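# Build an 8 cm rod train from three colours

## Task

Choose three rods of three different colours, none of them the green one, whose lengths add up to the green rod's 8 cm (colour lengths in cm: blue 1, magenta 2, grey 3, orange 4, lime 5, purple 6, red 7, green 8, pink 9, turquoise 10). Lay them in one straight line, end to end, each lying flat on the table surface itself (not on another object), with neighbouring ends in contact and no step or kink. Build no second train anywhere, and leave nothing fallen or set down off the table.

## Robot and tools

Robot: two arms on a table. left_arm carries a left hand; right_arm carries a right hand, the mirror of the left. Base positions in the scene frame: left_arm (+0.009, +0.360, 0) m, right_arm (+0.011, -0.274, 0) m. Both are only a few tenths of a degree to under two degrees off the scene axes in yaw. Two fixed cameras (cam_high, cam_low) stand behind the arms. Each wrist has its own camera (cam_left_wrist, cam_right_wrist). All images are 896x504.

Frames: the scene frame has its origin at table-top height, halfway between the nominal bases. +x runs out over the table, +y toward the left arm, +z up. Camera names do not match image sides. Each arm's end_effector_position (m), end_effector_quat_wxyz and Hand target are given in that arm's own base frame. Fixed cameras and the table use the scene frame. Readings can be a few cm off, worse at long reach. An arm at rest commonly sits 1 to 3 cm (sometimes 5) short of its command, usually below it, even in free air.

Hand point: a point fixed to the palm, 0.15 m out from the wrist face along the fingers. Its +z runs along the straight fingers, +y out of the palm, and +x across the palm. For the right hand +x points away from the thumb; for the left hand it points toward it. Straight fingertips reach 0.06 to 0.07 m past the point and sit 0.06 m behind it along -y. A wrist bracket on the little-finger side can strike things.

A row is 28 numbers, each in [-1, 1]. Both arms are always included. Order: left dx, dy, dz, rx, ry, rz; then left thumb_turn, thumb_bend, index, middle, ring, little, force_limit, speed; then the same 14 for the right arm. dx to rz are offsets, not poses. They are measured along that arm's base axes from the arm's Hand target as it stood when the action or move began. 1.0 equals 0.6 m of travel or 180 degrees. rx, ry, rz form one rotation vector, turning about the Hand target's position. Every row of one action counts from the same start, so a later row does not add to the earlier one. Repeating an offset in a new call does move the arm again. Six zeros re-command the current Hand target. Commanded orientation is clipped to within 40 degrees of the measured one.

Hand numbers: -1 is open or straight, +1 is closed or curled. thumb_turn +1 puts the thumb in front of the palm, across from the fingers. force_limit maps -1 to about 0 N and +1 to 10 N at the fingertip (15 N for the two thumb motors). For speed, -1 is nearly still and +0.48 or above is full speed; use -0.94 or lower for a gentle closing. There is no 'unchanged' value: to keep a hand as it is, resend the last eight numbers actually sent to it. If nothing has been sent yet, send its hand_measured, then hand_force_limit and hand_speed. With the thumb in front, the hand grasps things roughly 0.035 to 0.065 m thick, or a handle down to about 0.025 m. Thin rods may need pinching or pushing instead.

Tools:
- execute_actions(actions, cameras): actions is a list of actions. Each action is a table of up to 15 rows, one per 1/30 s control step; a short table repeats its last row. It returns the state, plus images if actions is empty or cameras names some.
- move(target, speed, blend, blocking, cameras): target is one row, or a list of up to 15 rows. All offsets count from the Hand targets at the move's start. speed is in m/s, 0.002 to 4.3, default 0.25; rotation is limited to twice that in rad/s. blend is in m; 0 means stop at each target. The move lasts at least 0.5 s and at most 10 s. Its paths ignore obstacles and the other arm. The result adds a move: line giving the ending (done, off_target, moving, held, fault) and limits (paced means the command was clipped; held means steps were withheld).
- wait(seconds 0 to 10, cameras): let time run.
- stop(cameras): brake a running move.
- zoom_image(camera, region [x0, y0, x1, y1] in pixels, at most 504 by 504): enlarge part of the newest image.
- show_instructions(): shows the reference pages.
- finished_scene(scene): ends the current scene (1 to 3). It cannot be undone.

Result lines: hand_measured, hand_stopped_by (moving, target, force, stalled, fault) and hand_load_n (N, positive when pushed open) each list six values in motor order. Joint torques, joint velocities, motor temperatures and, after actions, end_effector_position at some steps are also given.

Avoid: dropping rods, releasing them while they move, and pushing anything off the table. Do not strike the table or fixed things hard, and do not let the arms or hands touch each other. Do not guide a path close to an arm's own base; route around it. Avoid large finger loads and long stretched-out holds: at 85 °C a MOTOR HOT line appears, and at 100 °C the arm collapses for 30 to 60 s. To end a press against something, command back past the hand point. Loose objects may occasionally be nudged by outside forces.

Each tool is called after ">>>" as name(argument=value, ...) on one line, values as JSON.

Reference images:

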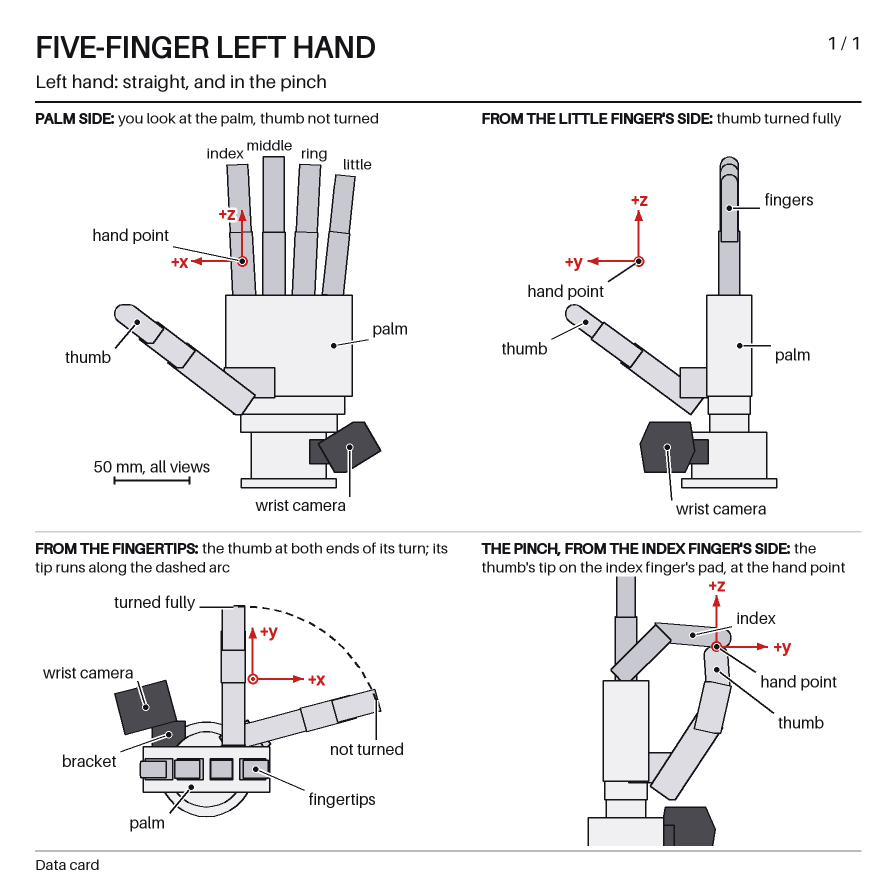

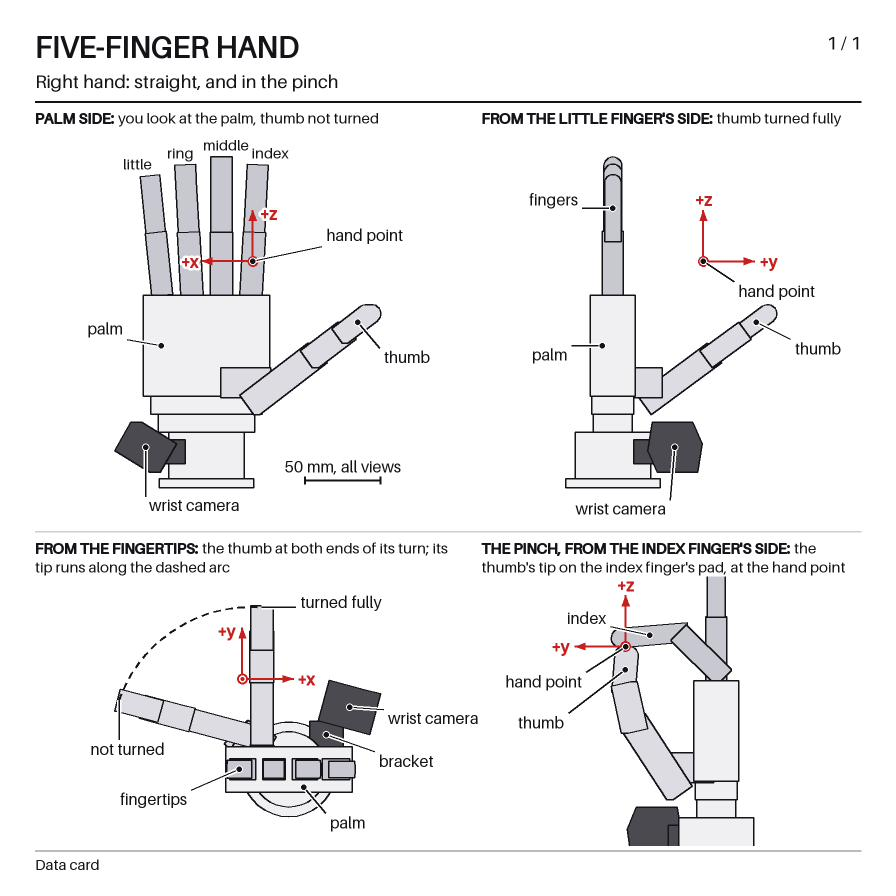

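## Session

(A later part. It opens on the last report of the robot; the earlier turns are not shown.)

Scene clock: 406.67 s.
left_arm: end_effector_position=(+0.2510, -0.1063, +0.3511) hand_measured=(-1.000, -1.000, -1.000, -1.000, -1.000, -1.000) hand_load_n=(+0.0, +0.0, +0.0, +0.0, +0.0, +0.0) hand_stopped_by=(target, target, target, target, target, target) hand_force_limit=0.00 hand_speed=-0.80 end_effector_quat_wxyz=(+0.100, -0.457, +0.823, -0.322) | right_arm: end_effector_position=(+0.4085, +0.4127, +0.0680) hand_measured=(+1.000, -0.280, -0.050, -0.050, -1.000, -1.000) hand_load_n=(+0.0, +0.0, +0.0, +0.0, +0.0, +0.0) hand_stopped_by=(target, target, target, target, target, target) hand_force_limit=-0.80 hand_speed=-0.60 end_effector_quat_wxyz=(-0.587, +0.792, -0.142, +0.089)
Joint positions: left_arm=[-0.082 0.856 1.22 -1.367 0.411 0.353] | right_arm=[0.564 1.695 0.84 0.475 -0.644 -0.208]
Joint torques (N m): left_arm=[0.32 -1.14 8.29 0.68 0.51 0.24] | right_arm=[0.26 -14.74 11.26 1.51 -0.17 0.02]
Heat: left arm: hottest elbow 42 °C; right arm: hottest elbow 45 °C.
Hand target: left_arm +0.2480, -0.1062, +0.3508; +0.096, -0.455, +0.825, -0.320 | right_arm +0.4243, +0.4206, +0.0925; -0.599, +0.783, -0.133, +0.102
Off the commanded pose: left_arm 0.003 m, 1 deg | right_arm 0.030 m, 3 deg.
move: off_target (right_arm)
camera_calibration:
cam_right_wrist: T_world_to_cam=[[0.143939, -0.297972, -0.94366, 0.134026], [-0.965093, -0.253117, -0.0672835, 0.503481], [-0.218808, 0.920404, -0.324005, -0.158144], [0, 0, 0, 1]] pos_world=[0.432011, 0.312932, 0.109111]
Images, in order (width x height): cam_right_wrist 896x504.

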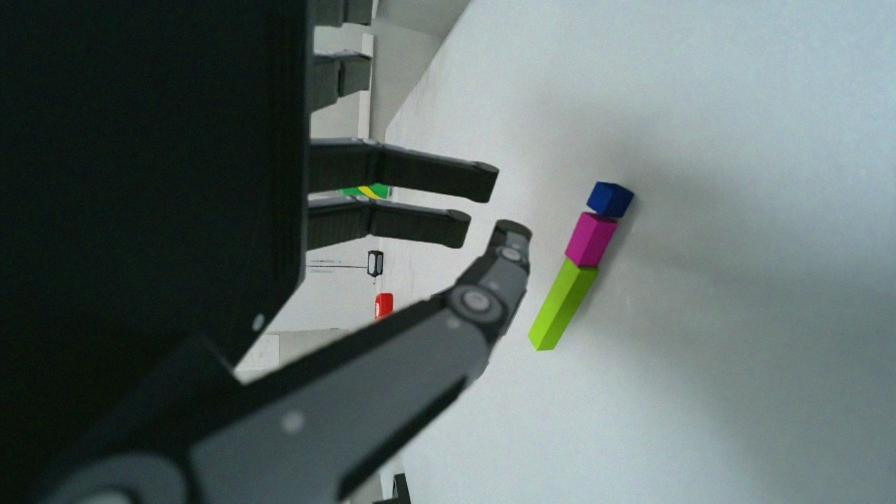

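>>> move(target=[[0,0,0,0,0,0,-1,-1,-1,-1,-1,-1,0,-0.8,0.0895,-0.0427,-0.03,0,0,0,1,-0.2,0.33,-1,-1,-1,-0.6,-0.4],[0,0,0,0,0,0,-1,-1,-1,-1,-1,-1,0,-0.8,0.0425,-0.0268,-0.047,0,0,0,1,-0.2,0.33,-1,-1,-1,-0.6,-0.4],[0,0,0,0,0,0,-1,-1,-1,-1,-1,-1,0,-0.8,0.0353,-0.0213,-0.092,0,0,0,1,-0.2,0.33,-1,-1,-1,-0.6,-0.4],[0,0,0,0,0,0,-1,-1,-1,-1,-1,-1,0,-0.8,0.0293,-0.0172,-0.12,0,0,0,1,-0.2,0.33,-1,-1,-1,-0.6,-0.4]], speed=[0.12,0.1,0.06,0.06], cameras=["cam_right_wrist"])

>>> zoom_image(camera="cam_right_wrist", region=[440, 160, 640, 360])

Scene clock: 418.30 s.
left_arm: end_effector_position=(+0.2510, -0.1063, +0.3511) hand_measured=(-1.000, -1.000, -1.000, -1.000, -1.000, -1.000) hand_load_n=(+0.0, +0.0, +0.0, +0.0, +0.0, +0.0) hand_stopped_by=(target, target, target, target, target, target) hand_force_limit=0.00 hand_speed=-0.80 end_effector_quat_wxyz=(+0.100, -0.457, +0.823, -0.322) | right_arm: end_effector_position=(+0.4452, +0.4057, +0.0267) hand_measured=(+1.000, -0.200, +0.276, -1.000, -1.000, -1.000) hand_load_n=(+0.0, +0.5, +3.0, +0.0, +0.0, +0.0) hand_stopped_by=(target, target, force, target, target, target) hand_force_limit=-0.60 hand_speed=-0.40 end_effector_quat_wxyz=(-0.599, +0.782, -0.133, +0.105)
Joint positions: left_arm=[-0.082 0.856 1.22 -1.367 0.411 0.353] | right_arm=[0.512 1.851 0.88 0.628 -0.686 -0.228]
Joint torques (N m): left_arm=[0.44 -1.32 8.25 0.7 0.52 0.21] | right_arm=[1.38 -13.33 6.65 2.37 0.11 0.05]
Heat: left arm: hottest elbow 42 °C; right arm: hottest elbow 45 °C.
Hand target: left_arm +0.2480, -0.1062, +0.3508; +0.096, -0.455, +0.825, -0.320 | right_arm +0.4418, +0.4104, +0.0205; -0.600, +0.783, -0.133, +0.102
Off the commanded pose: left_arm 0.003 m, 1 deg | right_arm 0.008 m, 0 deg.
move: done
camera_calibration:
cam_right_wrist: T_world_to_cam=[[0.181509, -0.274966, -0.944165, 0.0616444], [-0.962902, -0.244654, -0.113862, 0.531124], [-0.199686, 0.929805, -0.309172, -0.169757], [0, 0, 0, 1]] pos_world=[0.466333, 0.304733, 0.0661929]
Images, in order (width x height): cam_right_wrist 896x504.

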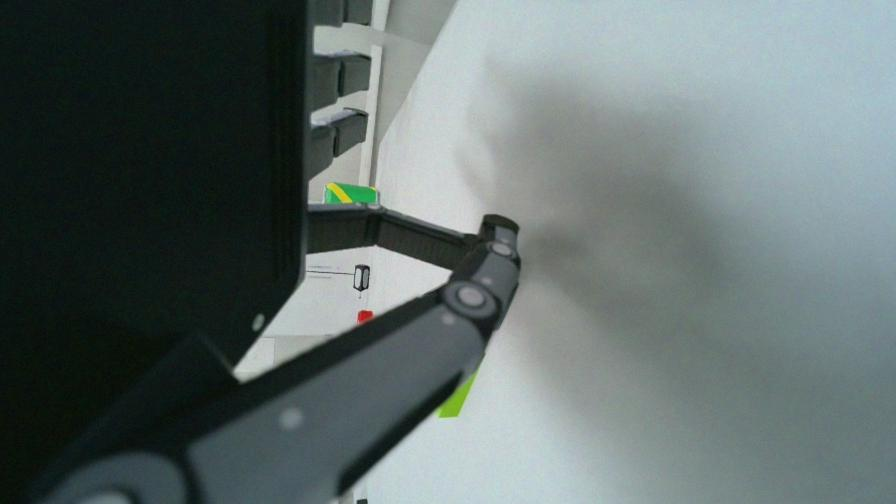

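Scaled by 2.520 from the camera's 896x504 image, which has a finer 1280x720 frame.

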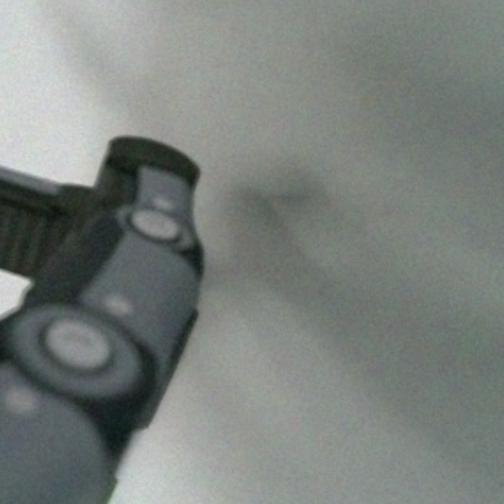

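>>> move(target=[[0,0,0,0,0,0,-1,-1,-1,-1,-1,-1,0,-0.8,-0.022,-0.001,0,0,0,0,1,-0.2,0.33,-1,-1,-1,-0.6,-0.4]], speed=0.03)

Scene clock: 427.40 s.
left_arm: end_effector_position=(+0.2510, -0.1063, +0.3511) hand_measured=(-1.000, -1.000, -1.000, -1.000, -1.000, -1.000) hand_load_n=(+0.0, +0.0, +0.0, +0.0, -0.5, +0.0) hand_stopped_by=(target, target, target, target, target, target) hand_force_limit=0.00 hand_speed=-0.80 end_effector_quat_wxyz=(+0.100, -0.457, +0.823, -0.322) | right_arm: end_effector_position=(+0.4394, +0.4068, +0.0249) hand_measured=(+1.000, -0.200, +0.276, -1.000, -1.000, -1.000) hand_load_n=(+0.0, +0.5, +2.5, +0.0, +0.0, -0.5) hand_stopped_by=(target, target, force, target, target, target) hand_force_limit=-0.60 hand_speed=-0.40 end_effector_quat_wxyz=(-0.602, +0.780, -0.134, +0.108)
Joint positions: left_arm=[-0.082 0.856 1.22 -1.367 0.411 0.353] | right_arm=[0.521 1.85 0.86 0.66 -0.675 -0.218]
Joint torques (N m): left_arm=[0.73 -1.26 8.24 0.61 0.51 0.24] | right_arm=[1.79 -14.74 5.16 2.02 0.15 0]
Heat: left arm: hottest elbow 42 °C; right arm: hottest elbow 44 °C.
Hand target: left_arm +0.2480, -0.1062, +0.3508; +0.096, -0.455, +0.825, -0.320 | right_arm +0.4286, +0.4097, +0.0205; -0.599, +0.783, -0.133, +0.101
Off the commanded pose: left_arm 0.003 m, 1 deg | right_arm 0.012 m, 1 deg.
move: off_target (right_arm)

>>> move(target=[[0,0,0,0,0,0,-1,-1,-1,-1,-1,-1,0,-0.8,-0.012,0.000,0,0,0,0,1,-0.2,0.33,-1,-1,-1,-0.6,-0.4]], speed=0.03)

Scene clock: 430.00 s.
left_arm: end_effector_position=(+0.2510, -0.1063, +0.3511) hand_measured=(-1.000, -1.000, -1.000, -1.000, -1.000, -1.000) hand_load_n=(+0.0, +0.0, +0.0, +0.0, +0.0, +0.0) hand_stopped_by=(target, target, target, target, target, target) hand_force_limit=0.00 hand_speed=-0.80 end_effector_quat_wxyz=(+0.100, -0.457, +0.823, -0.322) | right_arm: end_effector_position=(+0.4322, +0.4071, +0.0248) hand_measured=(+1.000, -0.200, +0.276, -1.000, -1.000, -1.000) hand_load_n=(+0.0, +0.5, +3.0, +0.0, +0.0, +0.0) hand_stopped_by=(target, target, force, target, target, target) hand_force_limit=-0.60 hand_speed=-0.40 end_effector_quat_wxyz=(-0.602, +0.780, -0.134, +0.108)
Joint positions: left_arm=[-0.082 0.856 1.22 -1.367 0.411 0.353] | right_arm=[0.529 1.84 0.842 0.671 -0.667 -0.216]
Joint torques (N m): left_arm=[0.56 -1.44 8.14 0.55 0.5 0.23] | right_arm=[1.73 -14.51 5.07 2 0.13 0.02]
Heat: left arm: hottest elbow 42 °C; right arm: hottest elbow 44 °C.
Hand target: left_arm +0.2480, -0.1062, +0.3508; +0.096, -0.455, +0.825, -0.320 | right_arm +0.4214, +0.4098, +0.0205; -0.600, +0.783, -0.133, +0.102
Off the commanded pose: left_arm 0.003 m, 1 deg | right_arm 0.012 m, 1 deg.
move: off_target (right_arm)

>>> move(target=[[0,0,0,0,0,0,-1,-1,-1,-1,-1,-1,0,-0.8,0.045,-0.012,0.01,0,0,0,1,-0.2,0.33,-1,-1,-1,-0.6,-0.4],[0,0,0,0,0,0,-1,-1,-1,-1,-1,-1,0,-0.8,0.005,0.018,0.12,0,0,0,1,-0.28,-0.05,-0.05,-1,-1,-0.6,-0.4]], speed=0.08, cameras=["cam_right_wrist"])

>>> zoom_image(camera="cam_right_wrist", region=[500, 120, 700, 320])

Scene clock: 435.67 s.
left_arm: end_effector_position=(+0.2510, -0.1063, +0.3511) hand_measured=(-1.000, -1.000, -1.000, -1.000, -1.000, -1.000) hand_load_n=(+0.0, +0.0, +0.0, +0.0, +0.0, +0.0) hand_stopped_by=(target, target, target, target, target, target) hand_force_limit=0.00 hand_speed=-0.80 end_effector_quat_wxyz=(+0.100, -0.457, +0.823, -0.322) | right_arm: end_effector_position=(+0.4187, +0.4103, +0.0725) hand_measured=(+1.000, -0.280, -0.050, -0.050, -1.000, -1.000) hand_load_n=(+0.0, +0.0, +0.0, +0.0, +0.0, -0.5) hand_stopped_by=(target, target, target, target, target, target) hand_force_limit=-0.60 hand_speed=-0.40 end_effector_quat_wxyz=(-0.590, +0.790, -0.140, +0.095)
Joint positions: left_arm=[-0.082 0.856 1.22 -1.367 0.411 0.353] | right_arm=[0.55 1.699 0.855 0.475 -0.651 -0.214]
Joint torques (N m): left_arm=[0.56 -1.14 8.24 0.7 0.5 0.22] | right_arm=[1.38 -14.97 10.1 1.51 0.1 0.08]
Heat: left arm: hottest elbow 42 °C; right arm: hottest elbow 44 °C.
Hand target: left_arm +0.2480, -0.1062, +0.3508; +0.096, -0.455, +0.825, -0.320 | right_arm +0.4245, +0.4204, +0.0924; -0.599, +0.783, -0.133, +0.102
Off the commanded pose: left_arm 0.003 m, 1 deg | right_arm 0.023 m, 2 deg.
move: off_target (right_arm); target 2's new numbers were sent with right_arm's hand 0.023 m and 2 deg from that target
camera_calibration:
cam_right_wrist: T_world_to_cam=[[0.154246, -0.292665, -0.943692, 0.129593], [-0.965609, -0.246982, -0.0812318, 0.511667], [-0.209302, 0.923768, -0.320696, -0.157872], [0, 0, 0, 1]] pos_world=[0.441038, 0.310137, 0.11323]
Images, in order (width x height): cam_right_wrist 896x504.

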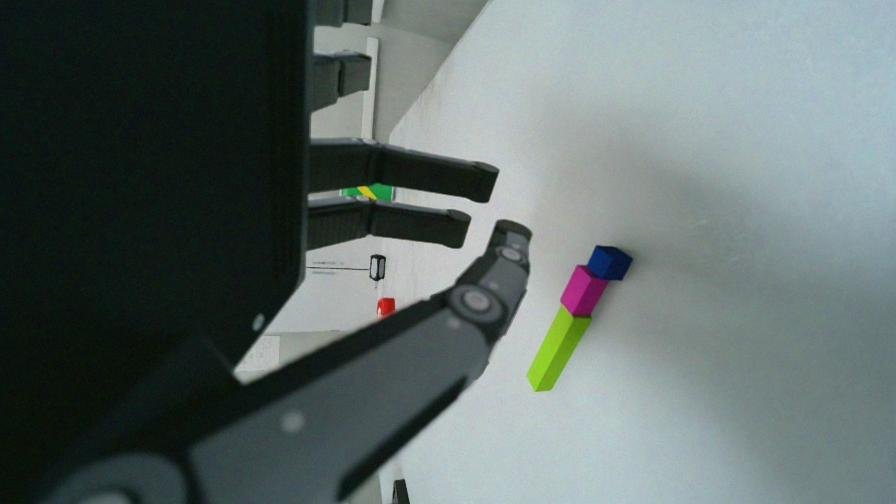

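Scaled by 2.520 from the camera's 896x504 image, which has a finer 1280x720 frame.

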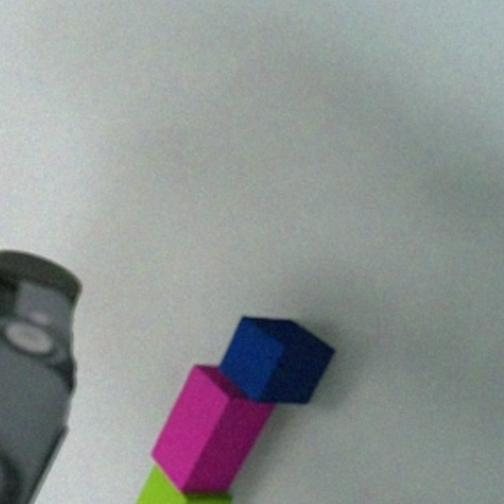

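>>> move(target=[[0,0,0,0,0,0,-1,-1,-1,-1,-1,-1,0,-0.8,0.034,-0.03,-0.035,0,0,0,1,-0.28,-0.1,-0.1,-1,-1,-0.6,-0.4],[0,0,0,0,0,0,-1,-1,-1,-1,-1,-1,0,-0.8,-0.0197,-0.0136,-0.0467,0,0,0,1,-0.28,-0.1,-0.1,-1,-1,-0.6,-0.4],[0,0,0,0,0,0,-1,-1,-1,-1,-1,-1,0,-0.8,-0.0269,-0.0081,-0.0918,0,0,0,1,-0.28,-0.1,-0.1,-1,-1,-0.6,-0.4],[0,0,0,0,0,0,-1,-1,-1,-1,-1,-1,0,-0.8,-0.0329,-0.0041,-0.1198,0,0,0,1,-0.28,-0.1,-0.1,-1,-1,-0.6,-0.4]], speed=[0.12,0.1,0.06,0.06], cameras=["cam_right_wrist"])

>>> zoom_image(camera="cam_right_wrist", region=[440, 120, 640, 320])

Scene clock: 445.73 s.
left_arm: end_effector_position=(+0.2510, -0.1063, +0.3511) hand_measured=(-1.000, -1.000, -1.000, -1.000, -1.000, -1.000) hand_load_n=(+0.0, +0.0, +0.0, +0.0, +0.0, +0.0) hand_stopped_by=(target, target, target, target, target, target) hand_force_limit=0.00 hand_speed=-0.80 end_effector_quat_wxyz=(+0.100, -0.457, +0.823, -0.322) | right_arm: end_effector_position=(+0.4101, +0.4144, +0.0300) hand_measured=(+1.000, -0.280, -0.100, -0.100, -1.000, -1.000) hand_load_n=(-0.5, -2.0, +0.0, +0.0, +0.0, +0.0) hand_stopped_by=(target, target, target, target, target, target) hand_force_limit=-0.60 hand_speed=-0.40 end_effector_quat_wxyz=(-0.601, +0.781, -0.131, +0.109)
Joint positions: left_arm=[-0.082 0.856 1.22 -1.367 0.411 0.353] | right_arm=[0.568 1.803 0.799 0.684 -0.633 -0.206]
Joint torques (N m): left_arm=[0.67 -1.38 8.24 0.68 0.52 0.23] | right_arm=[1.44 -12.1 6.17 2.43 0.12 0.07]
Heat: left arm: hottest elbow 42 °C; right arm: hottest elbow 44 °C.
Hand target: left_arm +0.2480, -0.1062, +0.3508; +0.096, -0.455, +0.825, -0.320 | right_arm +0.4047, +0.4181, +0.0207; -0.600, +0.783, -0.133, +0.102
Off the commanded pose: left_arm 0.003 m, 1 deg | right_arm 0.011 m, 1 deg.
move: off_target (right_arm)
camera_calibration:
cam_right_wrist: T_world_to_cam=[[0.189253, -0.271289, -0.943708, 0.0687481], [-0.962097, -0.243412, -0.122967, 0.499259], [-0.19635, 0.93121, -0.307073, -0.18584], [0, 0, 0, 1]] pos_world=[0.430835, 0.313233, 0.0692039]
Images, in order (width x height): cam_right_wrist 896x504.

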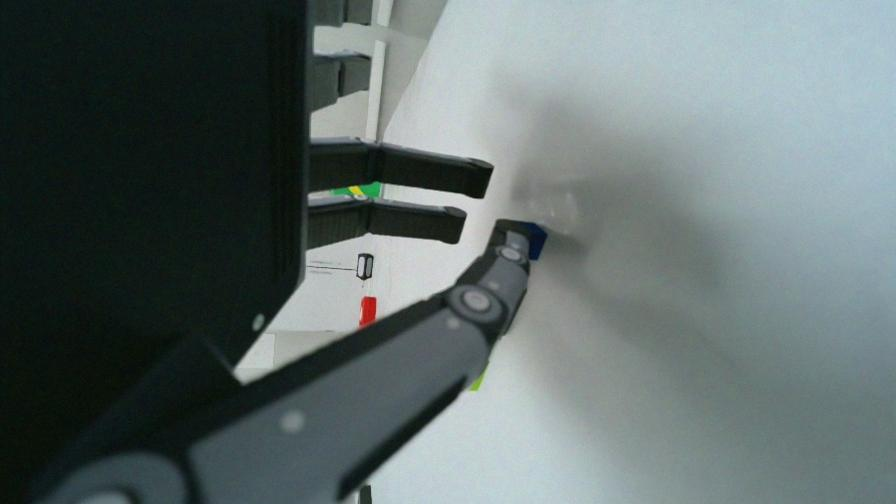

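Scaled by 2.520 from the camera's 896x504 image, which has a finer 1280x720 frame.

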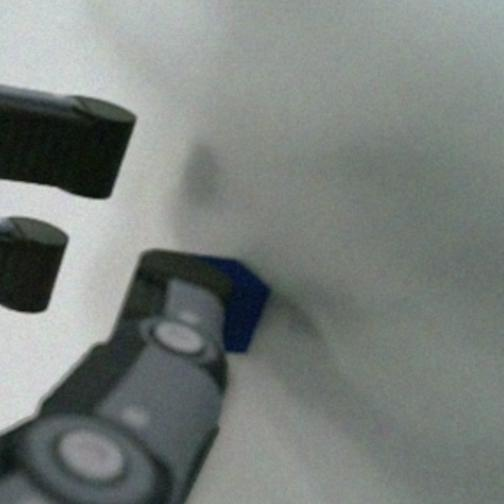

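>>> move(target=[[0,0,0,0,0,0,-1,-1,-1,-1,-1,-1,0,-0.8,0,0,0.06,0,0,0,1,-0.3,-0.1,-0.1,-1,-1,-0.6,-0.4],[0,0,0,0,0,0,-1,-1,-1,-1,-1,-1,0,-0.8,0.042,-0.03,0.08,0,0,0,1,-0.3,-0.1,-0.1,-1,-1,-0.6,-0.4],[0,0,0,0,0,0,-1,-1,-1,-1,-1,-1,0,-0.8,0.0035,-0.016,0.073,0,0,0,1,-0.3,-0.1,-0.1,-1,-1,-0.6,-0.4],[0,0,0,0,0,0,-1,-1,-1,-1,-1,-1,0,-0.8,-0.0037,-0.0107,0.0277,0,0,0,1,-0.3,-0.1,-0.1,-1,-1,-0.6,-0.4]], speed=[0.08,0.12,0.1,0.06], cameras=["cam_right_wrist"])

>>> zoom_image(camera="cam_right_wrist", region=[440, 120, 640, 320])

Scene clock: 456.77 s.
left_arm: end_effector_position=(+0.2510, -0.1063, +0.3511) hand_measured=(-1.000, -1.000, -1.000, -1.000, -1.000, -1.000) hand_load_n=(+0.0, +0.0, +0.0, +0.0, +0.0, +0.0) hand_stopped_by=(target, target, target, target, target, target) hand_force_limit=0.00 hand_speed=-0.80 end_effector_quat_wxyz=(+0.100, -0.457, +0.823, -0.322) | right_arm: end_effector_position=(+0.4049, +0.4061, +0.0395) hand_measured=(+1.000, -0.300, -0.100, -0.100, -1.000, -1.000) hand_load_n=(+0.0, -0.5, +0.0, +0.0, +0.0, -0.5) hand_stopped_by=(target, target, target, target, target, target) hand_force_limit=-0.60 hand_speed=-0.40 end_effector_quat_wxyz=(-0.597, +0.784, -0.134, +0.104)
Joint positions: left_arm=[-0.082 0.856 1.22 -1.367 0.411 0.353] | right_arm=[0.558 1.758 0.784 0.634 -0.643 -0.211]
Joint torques (N m): left_arm=[0.56 -1.38 8.25 0.61 0.5 0.21] | right_arm=[1.49 -12.28 6.79 2.62 0.13 0.09]
Heat: left arm: hottest elbow 42 °C; right arm: hottest elbow 44 °C.
Hand target: left_arm +0.2480, -0.1062, +0.3508; +0.096, -0.455, +0.825, -0.320 | right_arm +0.4025, +0.4115, +0.0372; -0.600, +0.783, -0.133, +0.102
Off the commanded pose: left_arm 0.003 m, 1 deg | right_arm 0.006 m, 0 deg.
move: done
camera_calibration:
cam_right_wrist: T_world_to_cam=[[0.17593, -0.280053, -0.943726, 0.0854281], [-0.963579, -0.245132, -0.106887, 0.494043], [-0.201404, 0.92816, -0.31298, -0.172712], [0, 0, 0, 1]] pos_world=[0.426235, 0.305335, 0.0793722]
Images, in order (width x height): cam_right_wrist 896x504.

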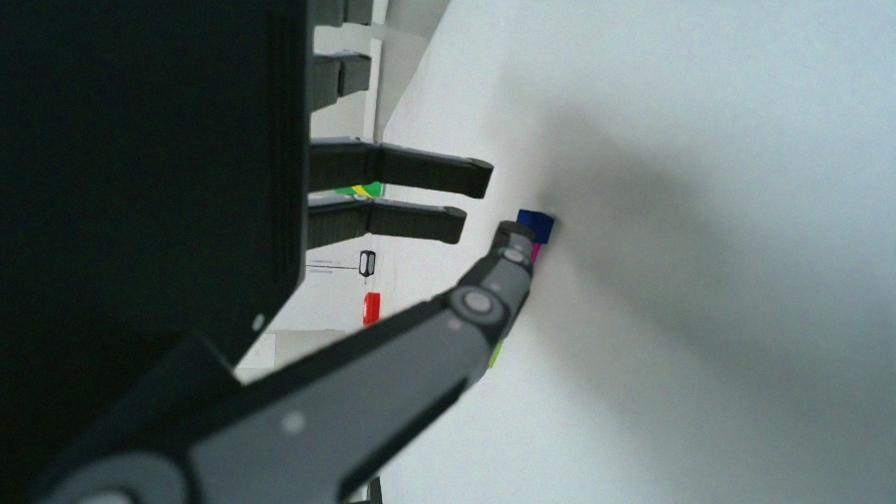

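Scaled by 2.520 from the camera's 896x504 image, which has a finer 1280x720 frame.

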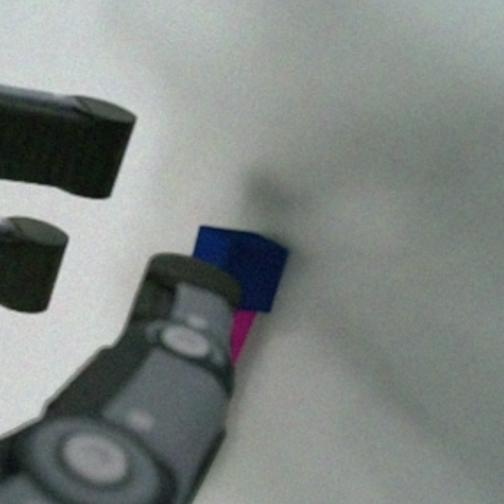

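>>> move(target=[[0,0,0,0,0,0,-1,-1,-1,-1,-1,-1,0,-0.8,-0.006,0.0043,-0.0278,0,0,0,1,-0.3,-0.1,-0.1,-1,-1,-0.6,-0.4]], speed=0.06, cameras=["cam_right_wrist"])

>>> zoom_image(camera="cam_right_wrist", region=[440, 120, 640, 320])

Scene clock: 464.37 s.
left_arm: end_effector_position=(+0.2510, -0.1063, +0.3511) hand_measured=(-1.000, -1.000, -1.000, -1.000, -1.000, -1.000) hand_load_n=(-0.5, -0.5, +0.0, +0.0, +0.0, +0.5) hand_stopped_by=(target, target, target, target, target, target) hand_force_limit=0.00 hand_speed=-0.80 end_effector_quat_wxyz=(+0.100, -0.457, +0.823, -0.322) | right_arm: end_effector_position=(+0.4017, +0.4093, +0.0236) hand_measured=(+1.000, -0.300, -0.100, -0.100, -1.000, -1.000) hand_load_n=(+0.0, +0.0, +0.0, +0.0, +0.0, +0.0) hand_stopped_by=(target, target, target, target, target, target) hand_force_limit=-0.60 hand_speed=-0.40 end_effector_quat_wxyz=(-0.597, +0.784, -0.134, +0.104)
Joint positions: left_arm=[-0.082 0.856 1.22 -1.367 0.411 0.353] | right_arm=[0.568 1.799 0.776 0.688 -0.634 -0.207]
Joint torques (N m): left_arm=[0.73 -1.38 8.27 0.69 0.51 0.21] | right_arm=[1.38 -12.45 6.34 2.61 0.14 0.09]
Heat: left arm: hottest elbow 42 °C; right arm: hottest elbow 44 °C.
Hand target: left_arm +0.2480, -0.1062, +0.3508; +0.096, -0.455, +0.825, -0.320 | right_arm +0.3989, +0.4142, +0.0206; -0.600, +0.783, -0.133, +0.102
Off the commanded pose: left_arm 0.003 m, 1 deg | right_arm 0.006 m, 0 deg.
move: done
camera_calibration:
cam_right_wrist: T_world_to_cam=[[0.177293, -0.279217, -0.943719, 0.0709549], [-0.963308, -0.24557, -0.108317, 0.490142], [-0.201505, 0.928296, -0.31251, -0.181362], [0, 0, 0, 1]] pos_world=[0.423032, 0.308534, 0.0633748]
Images, in order (width x height): cam_right_wrist 896x504.

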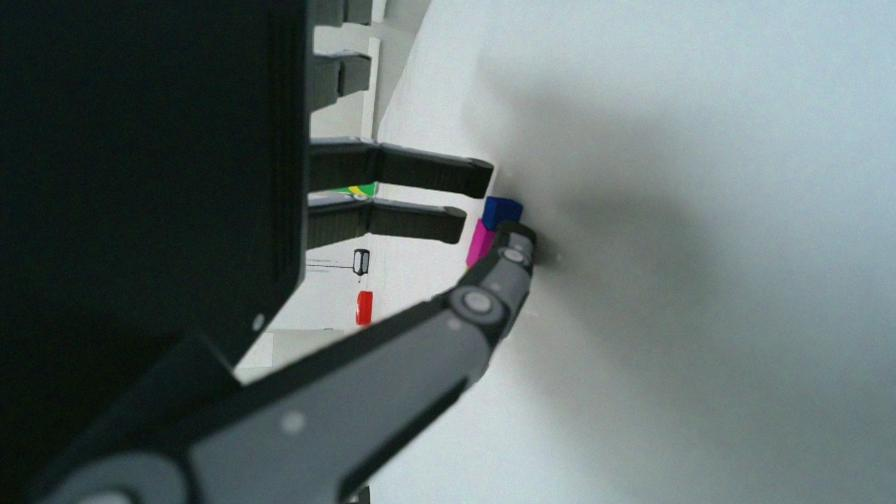

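Scaled by 2.520 from the camera's 896x504 image, which has a finer 1280x720 frame.

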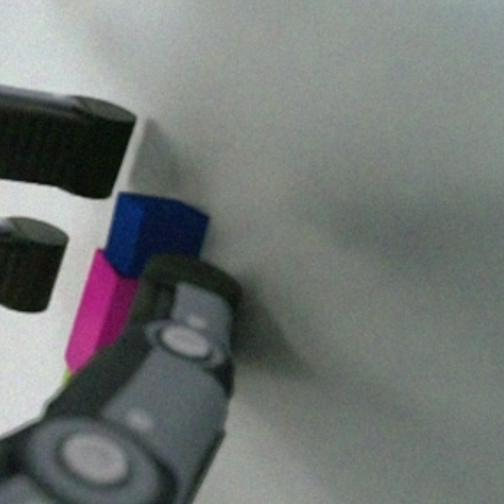

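>>> move(target=[[0,0,0,0,0,0,-1,-1,-1,-1,-1,-1,0,-0.8,0.0025,0.0075,0,0,0,0,1,-0.25,-0.1,-0.1,-1,-1,-0.6,-0.9],[0,0,0,0,0,0,-1,-1,-1,-1,-1,-1,0,-0.8,0.0025,0.0075,0,0,0,0,1,-0.25,0.148,0.3,-1,-1,-0.7,-0.9]], speed=0.04, cameras=["cam_right_wrist"])

>>> zoom_image(camera="cam_right_wrist", region=[440, 120, 640, 320])

Scene clock: 469.80 s.
left_arm: end_effector_position=(+0.2510, -0.1063, +0.3511) hand_measured=(-1.000, -1.000, -1.000, -1.000, -1.000, -1.000) hand_load_n=(+0.0, +0.0, +0.0, +0.0, +0.0, +0.0) hand_stopped_by=(target, target, target, target, target, target) hand_force_limit=0.00 hand_speed=-0.80 end_effector_quat_wxyz=(+0.100, -0.457, +0.823, -0.322) | right_arm: end_effector_position=(+0.3999, +0.4115, +0.0225) hand_measured=(+1.000, -0.250, +0.148, +0.132, -1.000, -1.000) hand_load_n=(+0.0, +1.0, +0.0, +3.0, +0.0, +0.0) hand_stopped_by=(target, target, target, force, target, target) hand_force_limit=-0.70 hand_speed=-0.90 end_effector_quat_wxyz=(-0.596, +0.785, -0.135, +0.103)
Joint positions: left_arm=[-0.082 0.856 1.22 -1.367 0.411 0.353] | right_arm=[0.575 1.801 0.776 0.688 -0.627 -0.204]
Joint torques (N m): left_arm=[0.73 -1.67 8.21 0.66 0.51 0.22] | right_arm=[1.38 -12.16 7.3 2.48 0.13 0.08]
Heat: left arm: hottest elbow 42 °C; right arm: hottest elbow 44 °C.
Hand target: left_arm +0.2480, -0.1062, +0.3508; +0.096, -0.455, +0.825, -0.320 | right_arm +0.4005, +0.4187, +0.0207; -0.600, +0.783, -0.133, +0.102
Off the commanded pose: left_arm 0.003 m, 1 deg | right_arm 0.007 m, 1 deg.
move: done
camera_calibration:
cam_right_wrist: T_world_to_cam=[[0.174503, -0.28084, -0.943757, 0.0727161], [-0.963712, -0.24535, -0.105182, 0.488759], [-0.202011, 0.927865, -0.313463, -0.183644], [0, 0, 0, 1]] pos_world=[0.421235, 0.310735, 0.0624696]
Images, in order (width x height): cam_right_wrist 896x504.

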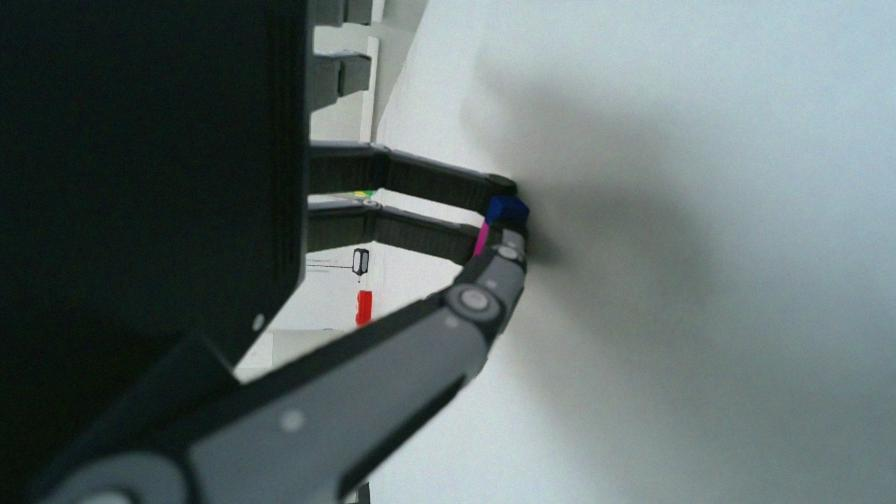

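Scaled by 2.520 from the camera's 896x504 image, which has a finer 1280x720 frame.

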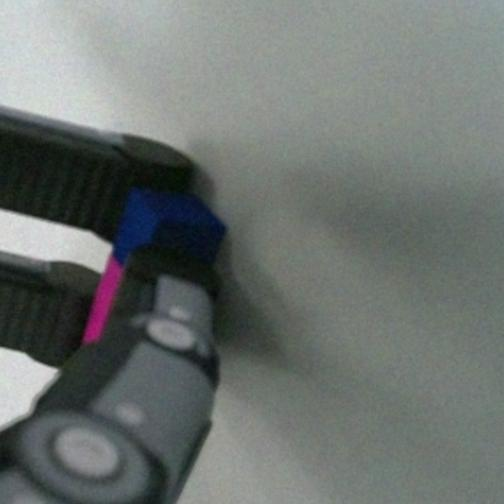

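>>> move(target=[[0,0,0,0,0,0,-1,-1,-1,-1,-1,-1,0,-0.8,0,0,0,0,0,0,1,-0.27,-0.08,-0.08,-1,-1,-0.8,-0.6],[0,0,0,0,0,0,-1,-1,-1,-1,-1,-1,0,-0.8,0.01,0,0.1,0,0,0,1,-0.27,-0.08,-0.08,-1,-1,-0.8,-0.6]], speed=0.1, cameras=["cam_right_wrist","cam_high","cam_low"])

>>> zoom_image(camera="cam_right_wrist", region=[500, 140, 700, 340])

Scene clock: 474.57 s.
left_arm: end_effector_position=(+0.2510, -0.1063, +0.3511) hand_measured=(-1.000, -1.000, -1.000, -1.000, -1.000, -1.000) hand_load_n=(+0.0, +0.0, +0.0, +0.0, +0.0, +0.0) hand_stopped_by=(target, target, target, target, target, target) hand_force_limit=0.00 hand_speed=-0.80 end_effector_quat_wxyz=(+0.100, -0.457, +0.823, -0.322) | right_arm: end_effector_position=(+0.3938, +0.4076, +0.0581) hand_measured=(+1.000, -0.270, -0.080, -0.080, -1.000, -1.000) hand_load_n=(+0.0, +0.0, +0.0, +0.0, +0.0, +0.0) hand_stopped_by=(target, target, target, target, target, target) hand_force_limit=-0.80 hand_speed=-0.60 end_effector_quat_wxyz=(-0.587, +0.792, -0.143, +0.093)
Joint positions: left_arm=[-0.082 0.856 1.22 -1.367 0.411 0.353] | right_arm=[0.575 1.687 0.786 0.529 -0.628 -0.204]
Joint torques (N m): left_arm=[0.44 -1.14 8.29 0.64 0.51 0.23] | right_arm=[0.73 -13.92 10.86 1.52 -0.17 0.05]
Heat: left arm: hottest elbow 42 °C; right arm: hottest elbow 44 °C.
Hand target: left_arm +0.2480, -0.1062, +0.3508; +0.096, -0.455, +0.825, -0.320 | right_arm +0.4064, +0.4187, +0.0805; -0.599, +0.783, -0.133, +0.102
Off the commanded pose: left_arm 0.003 m, 1 deg | right_arm 0.028 m, 2 deg.
move: off_target (right_arm)
camera_calibration:
cam_right_wrist: T_world_to_cam=[[0.14669, -0.29867, -0.943016, 0.124348], [-0.966236, -0.247412, -0.0719424, 0.48563], [-0.211827, 0.921729, -0.324879, -0.163116], [0, 0, 0, 1]] pos_world=[0.41644, 0.307639, 0.0992066]
Images, in order (width x height): cam_high 896x504, cam_low 896x504, cam_right_wrist 896x504.

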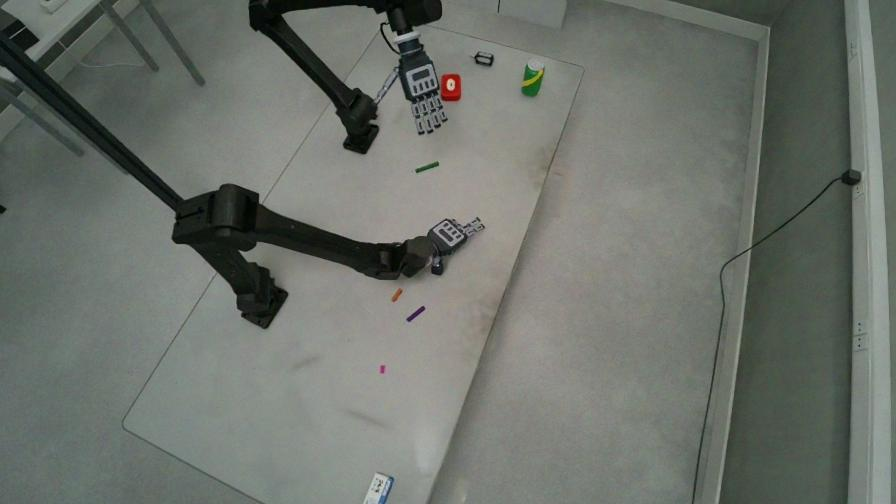

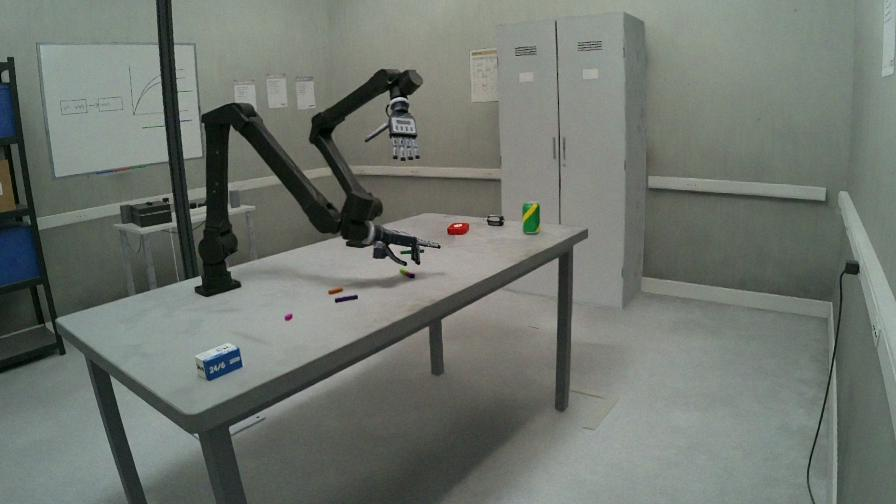

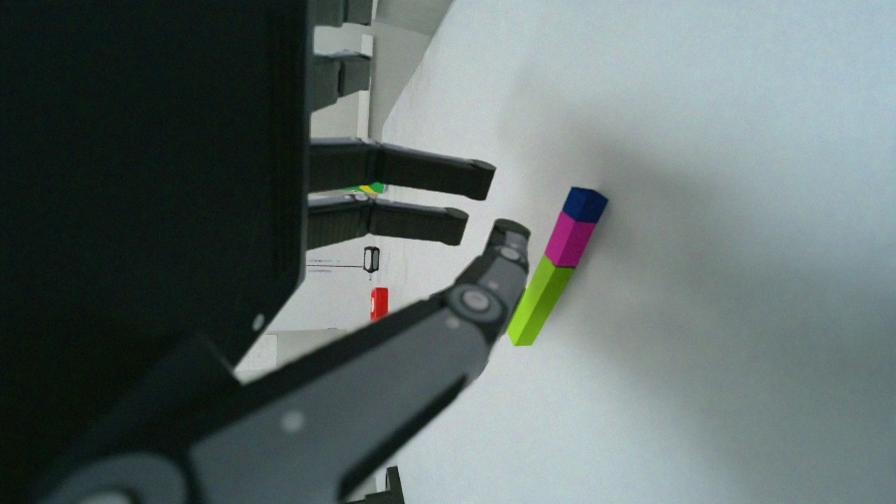

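Scaled by 2.520 from the camera's 896x504 image, which has a finer 1280x720 frame.

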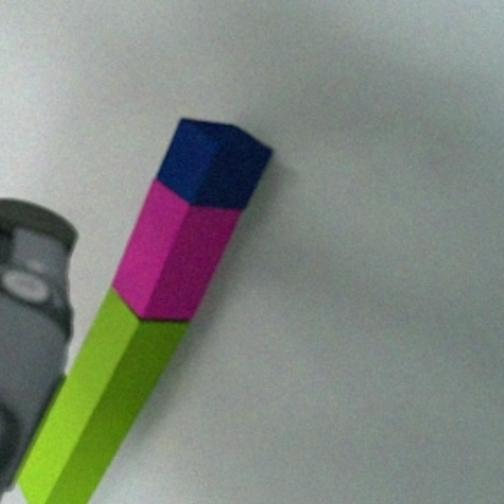

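>>> finished_scene(scene=1)

The scene is finished: the task was done.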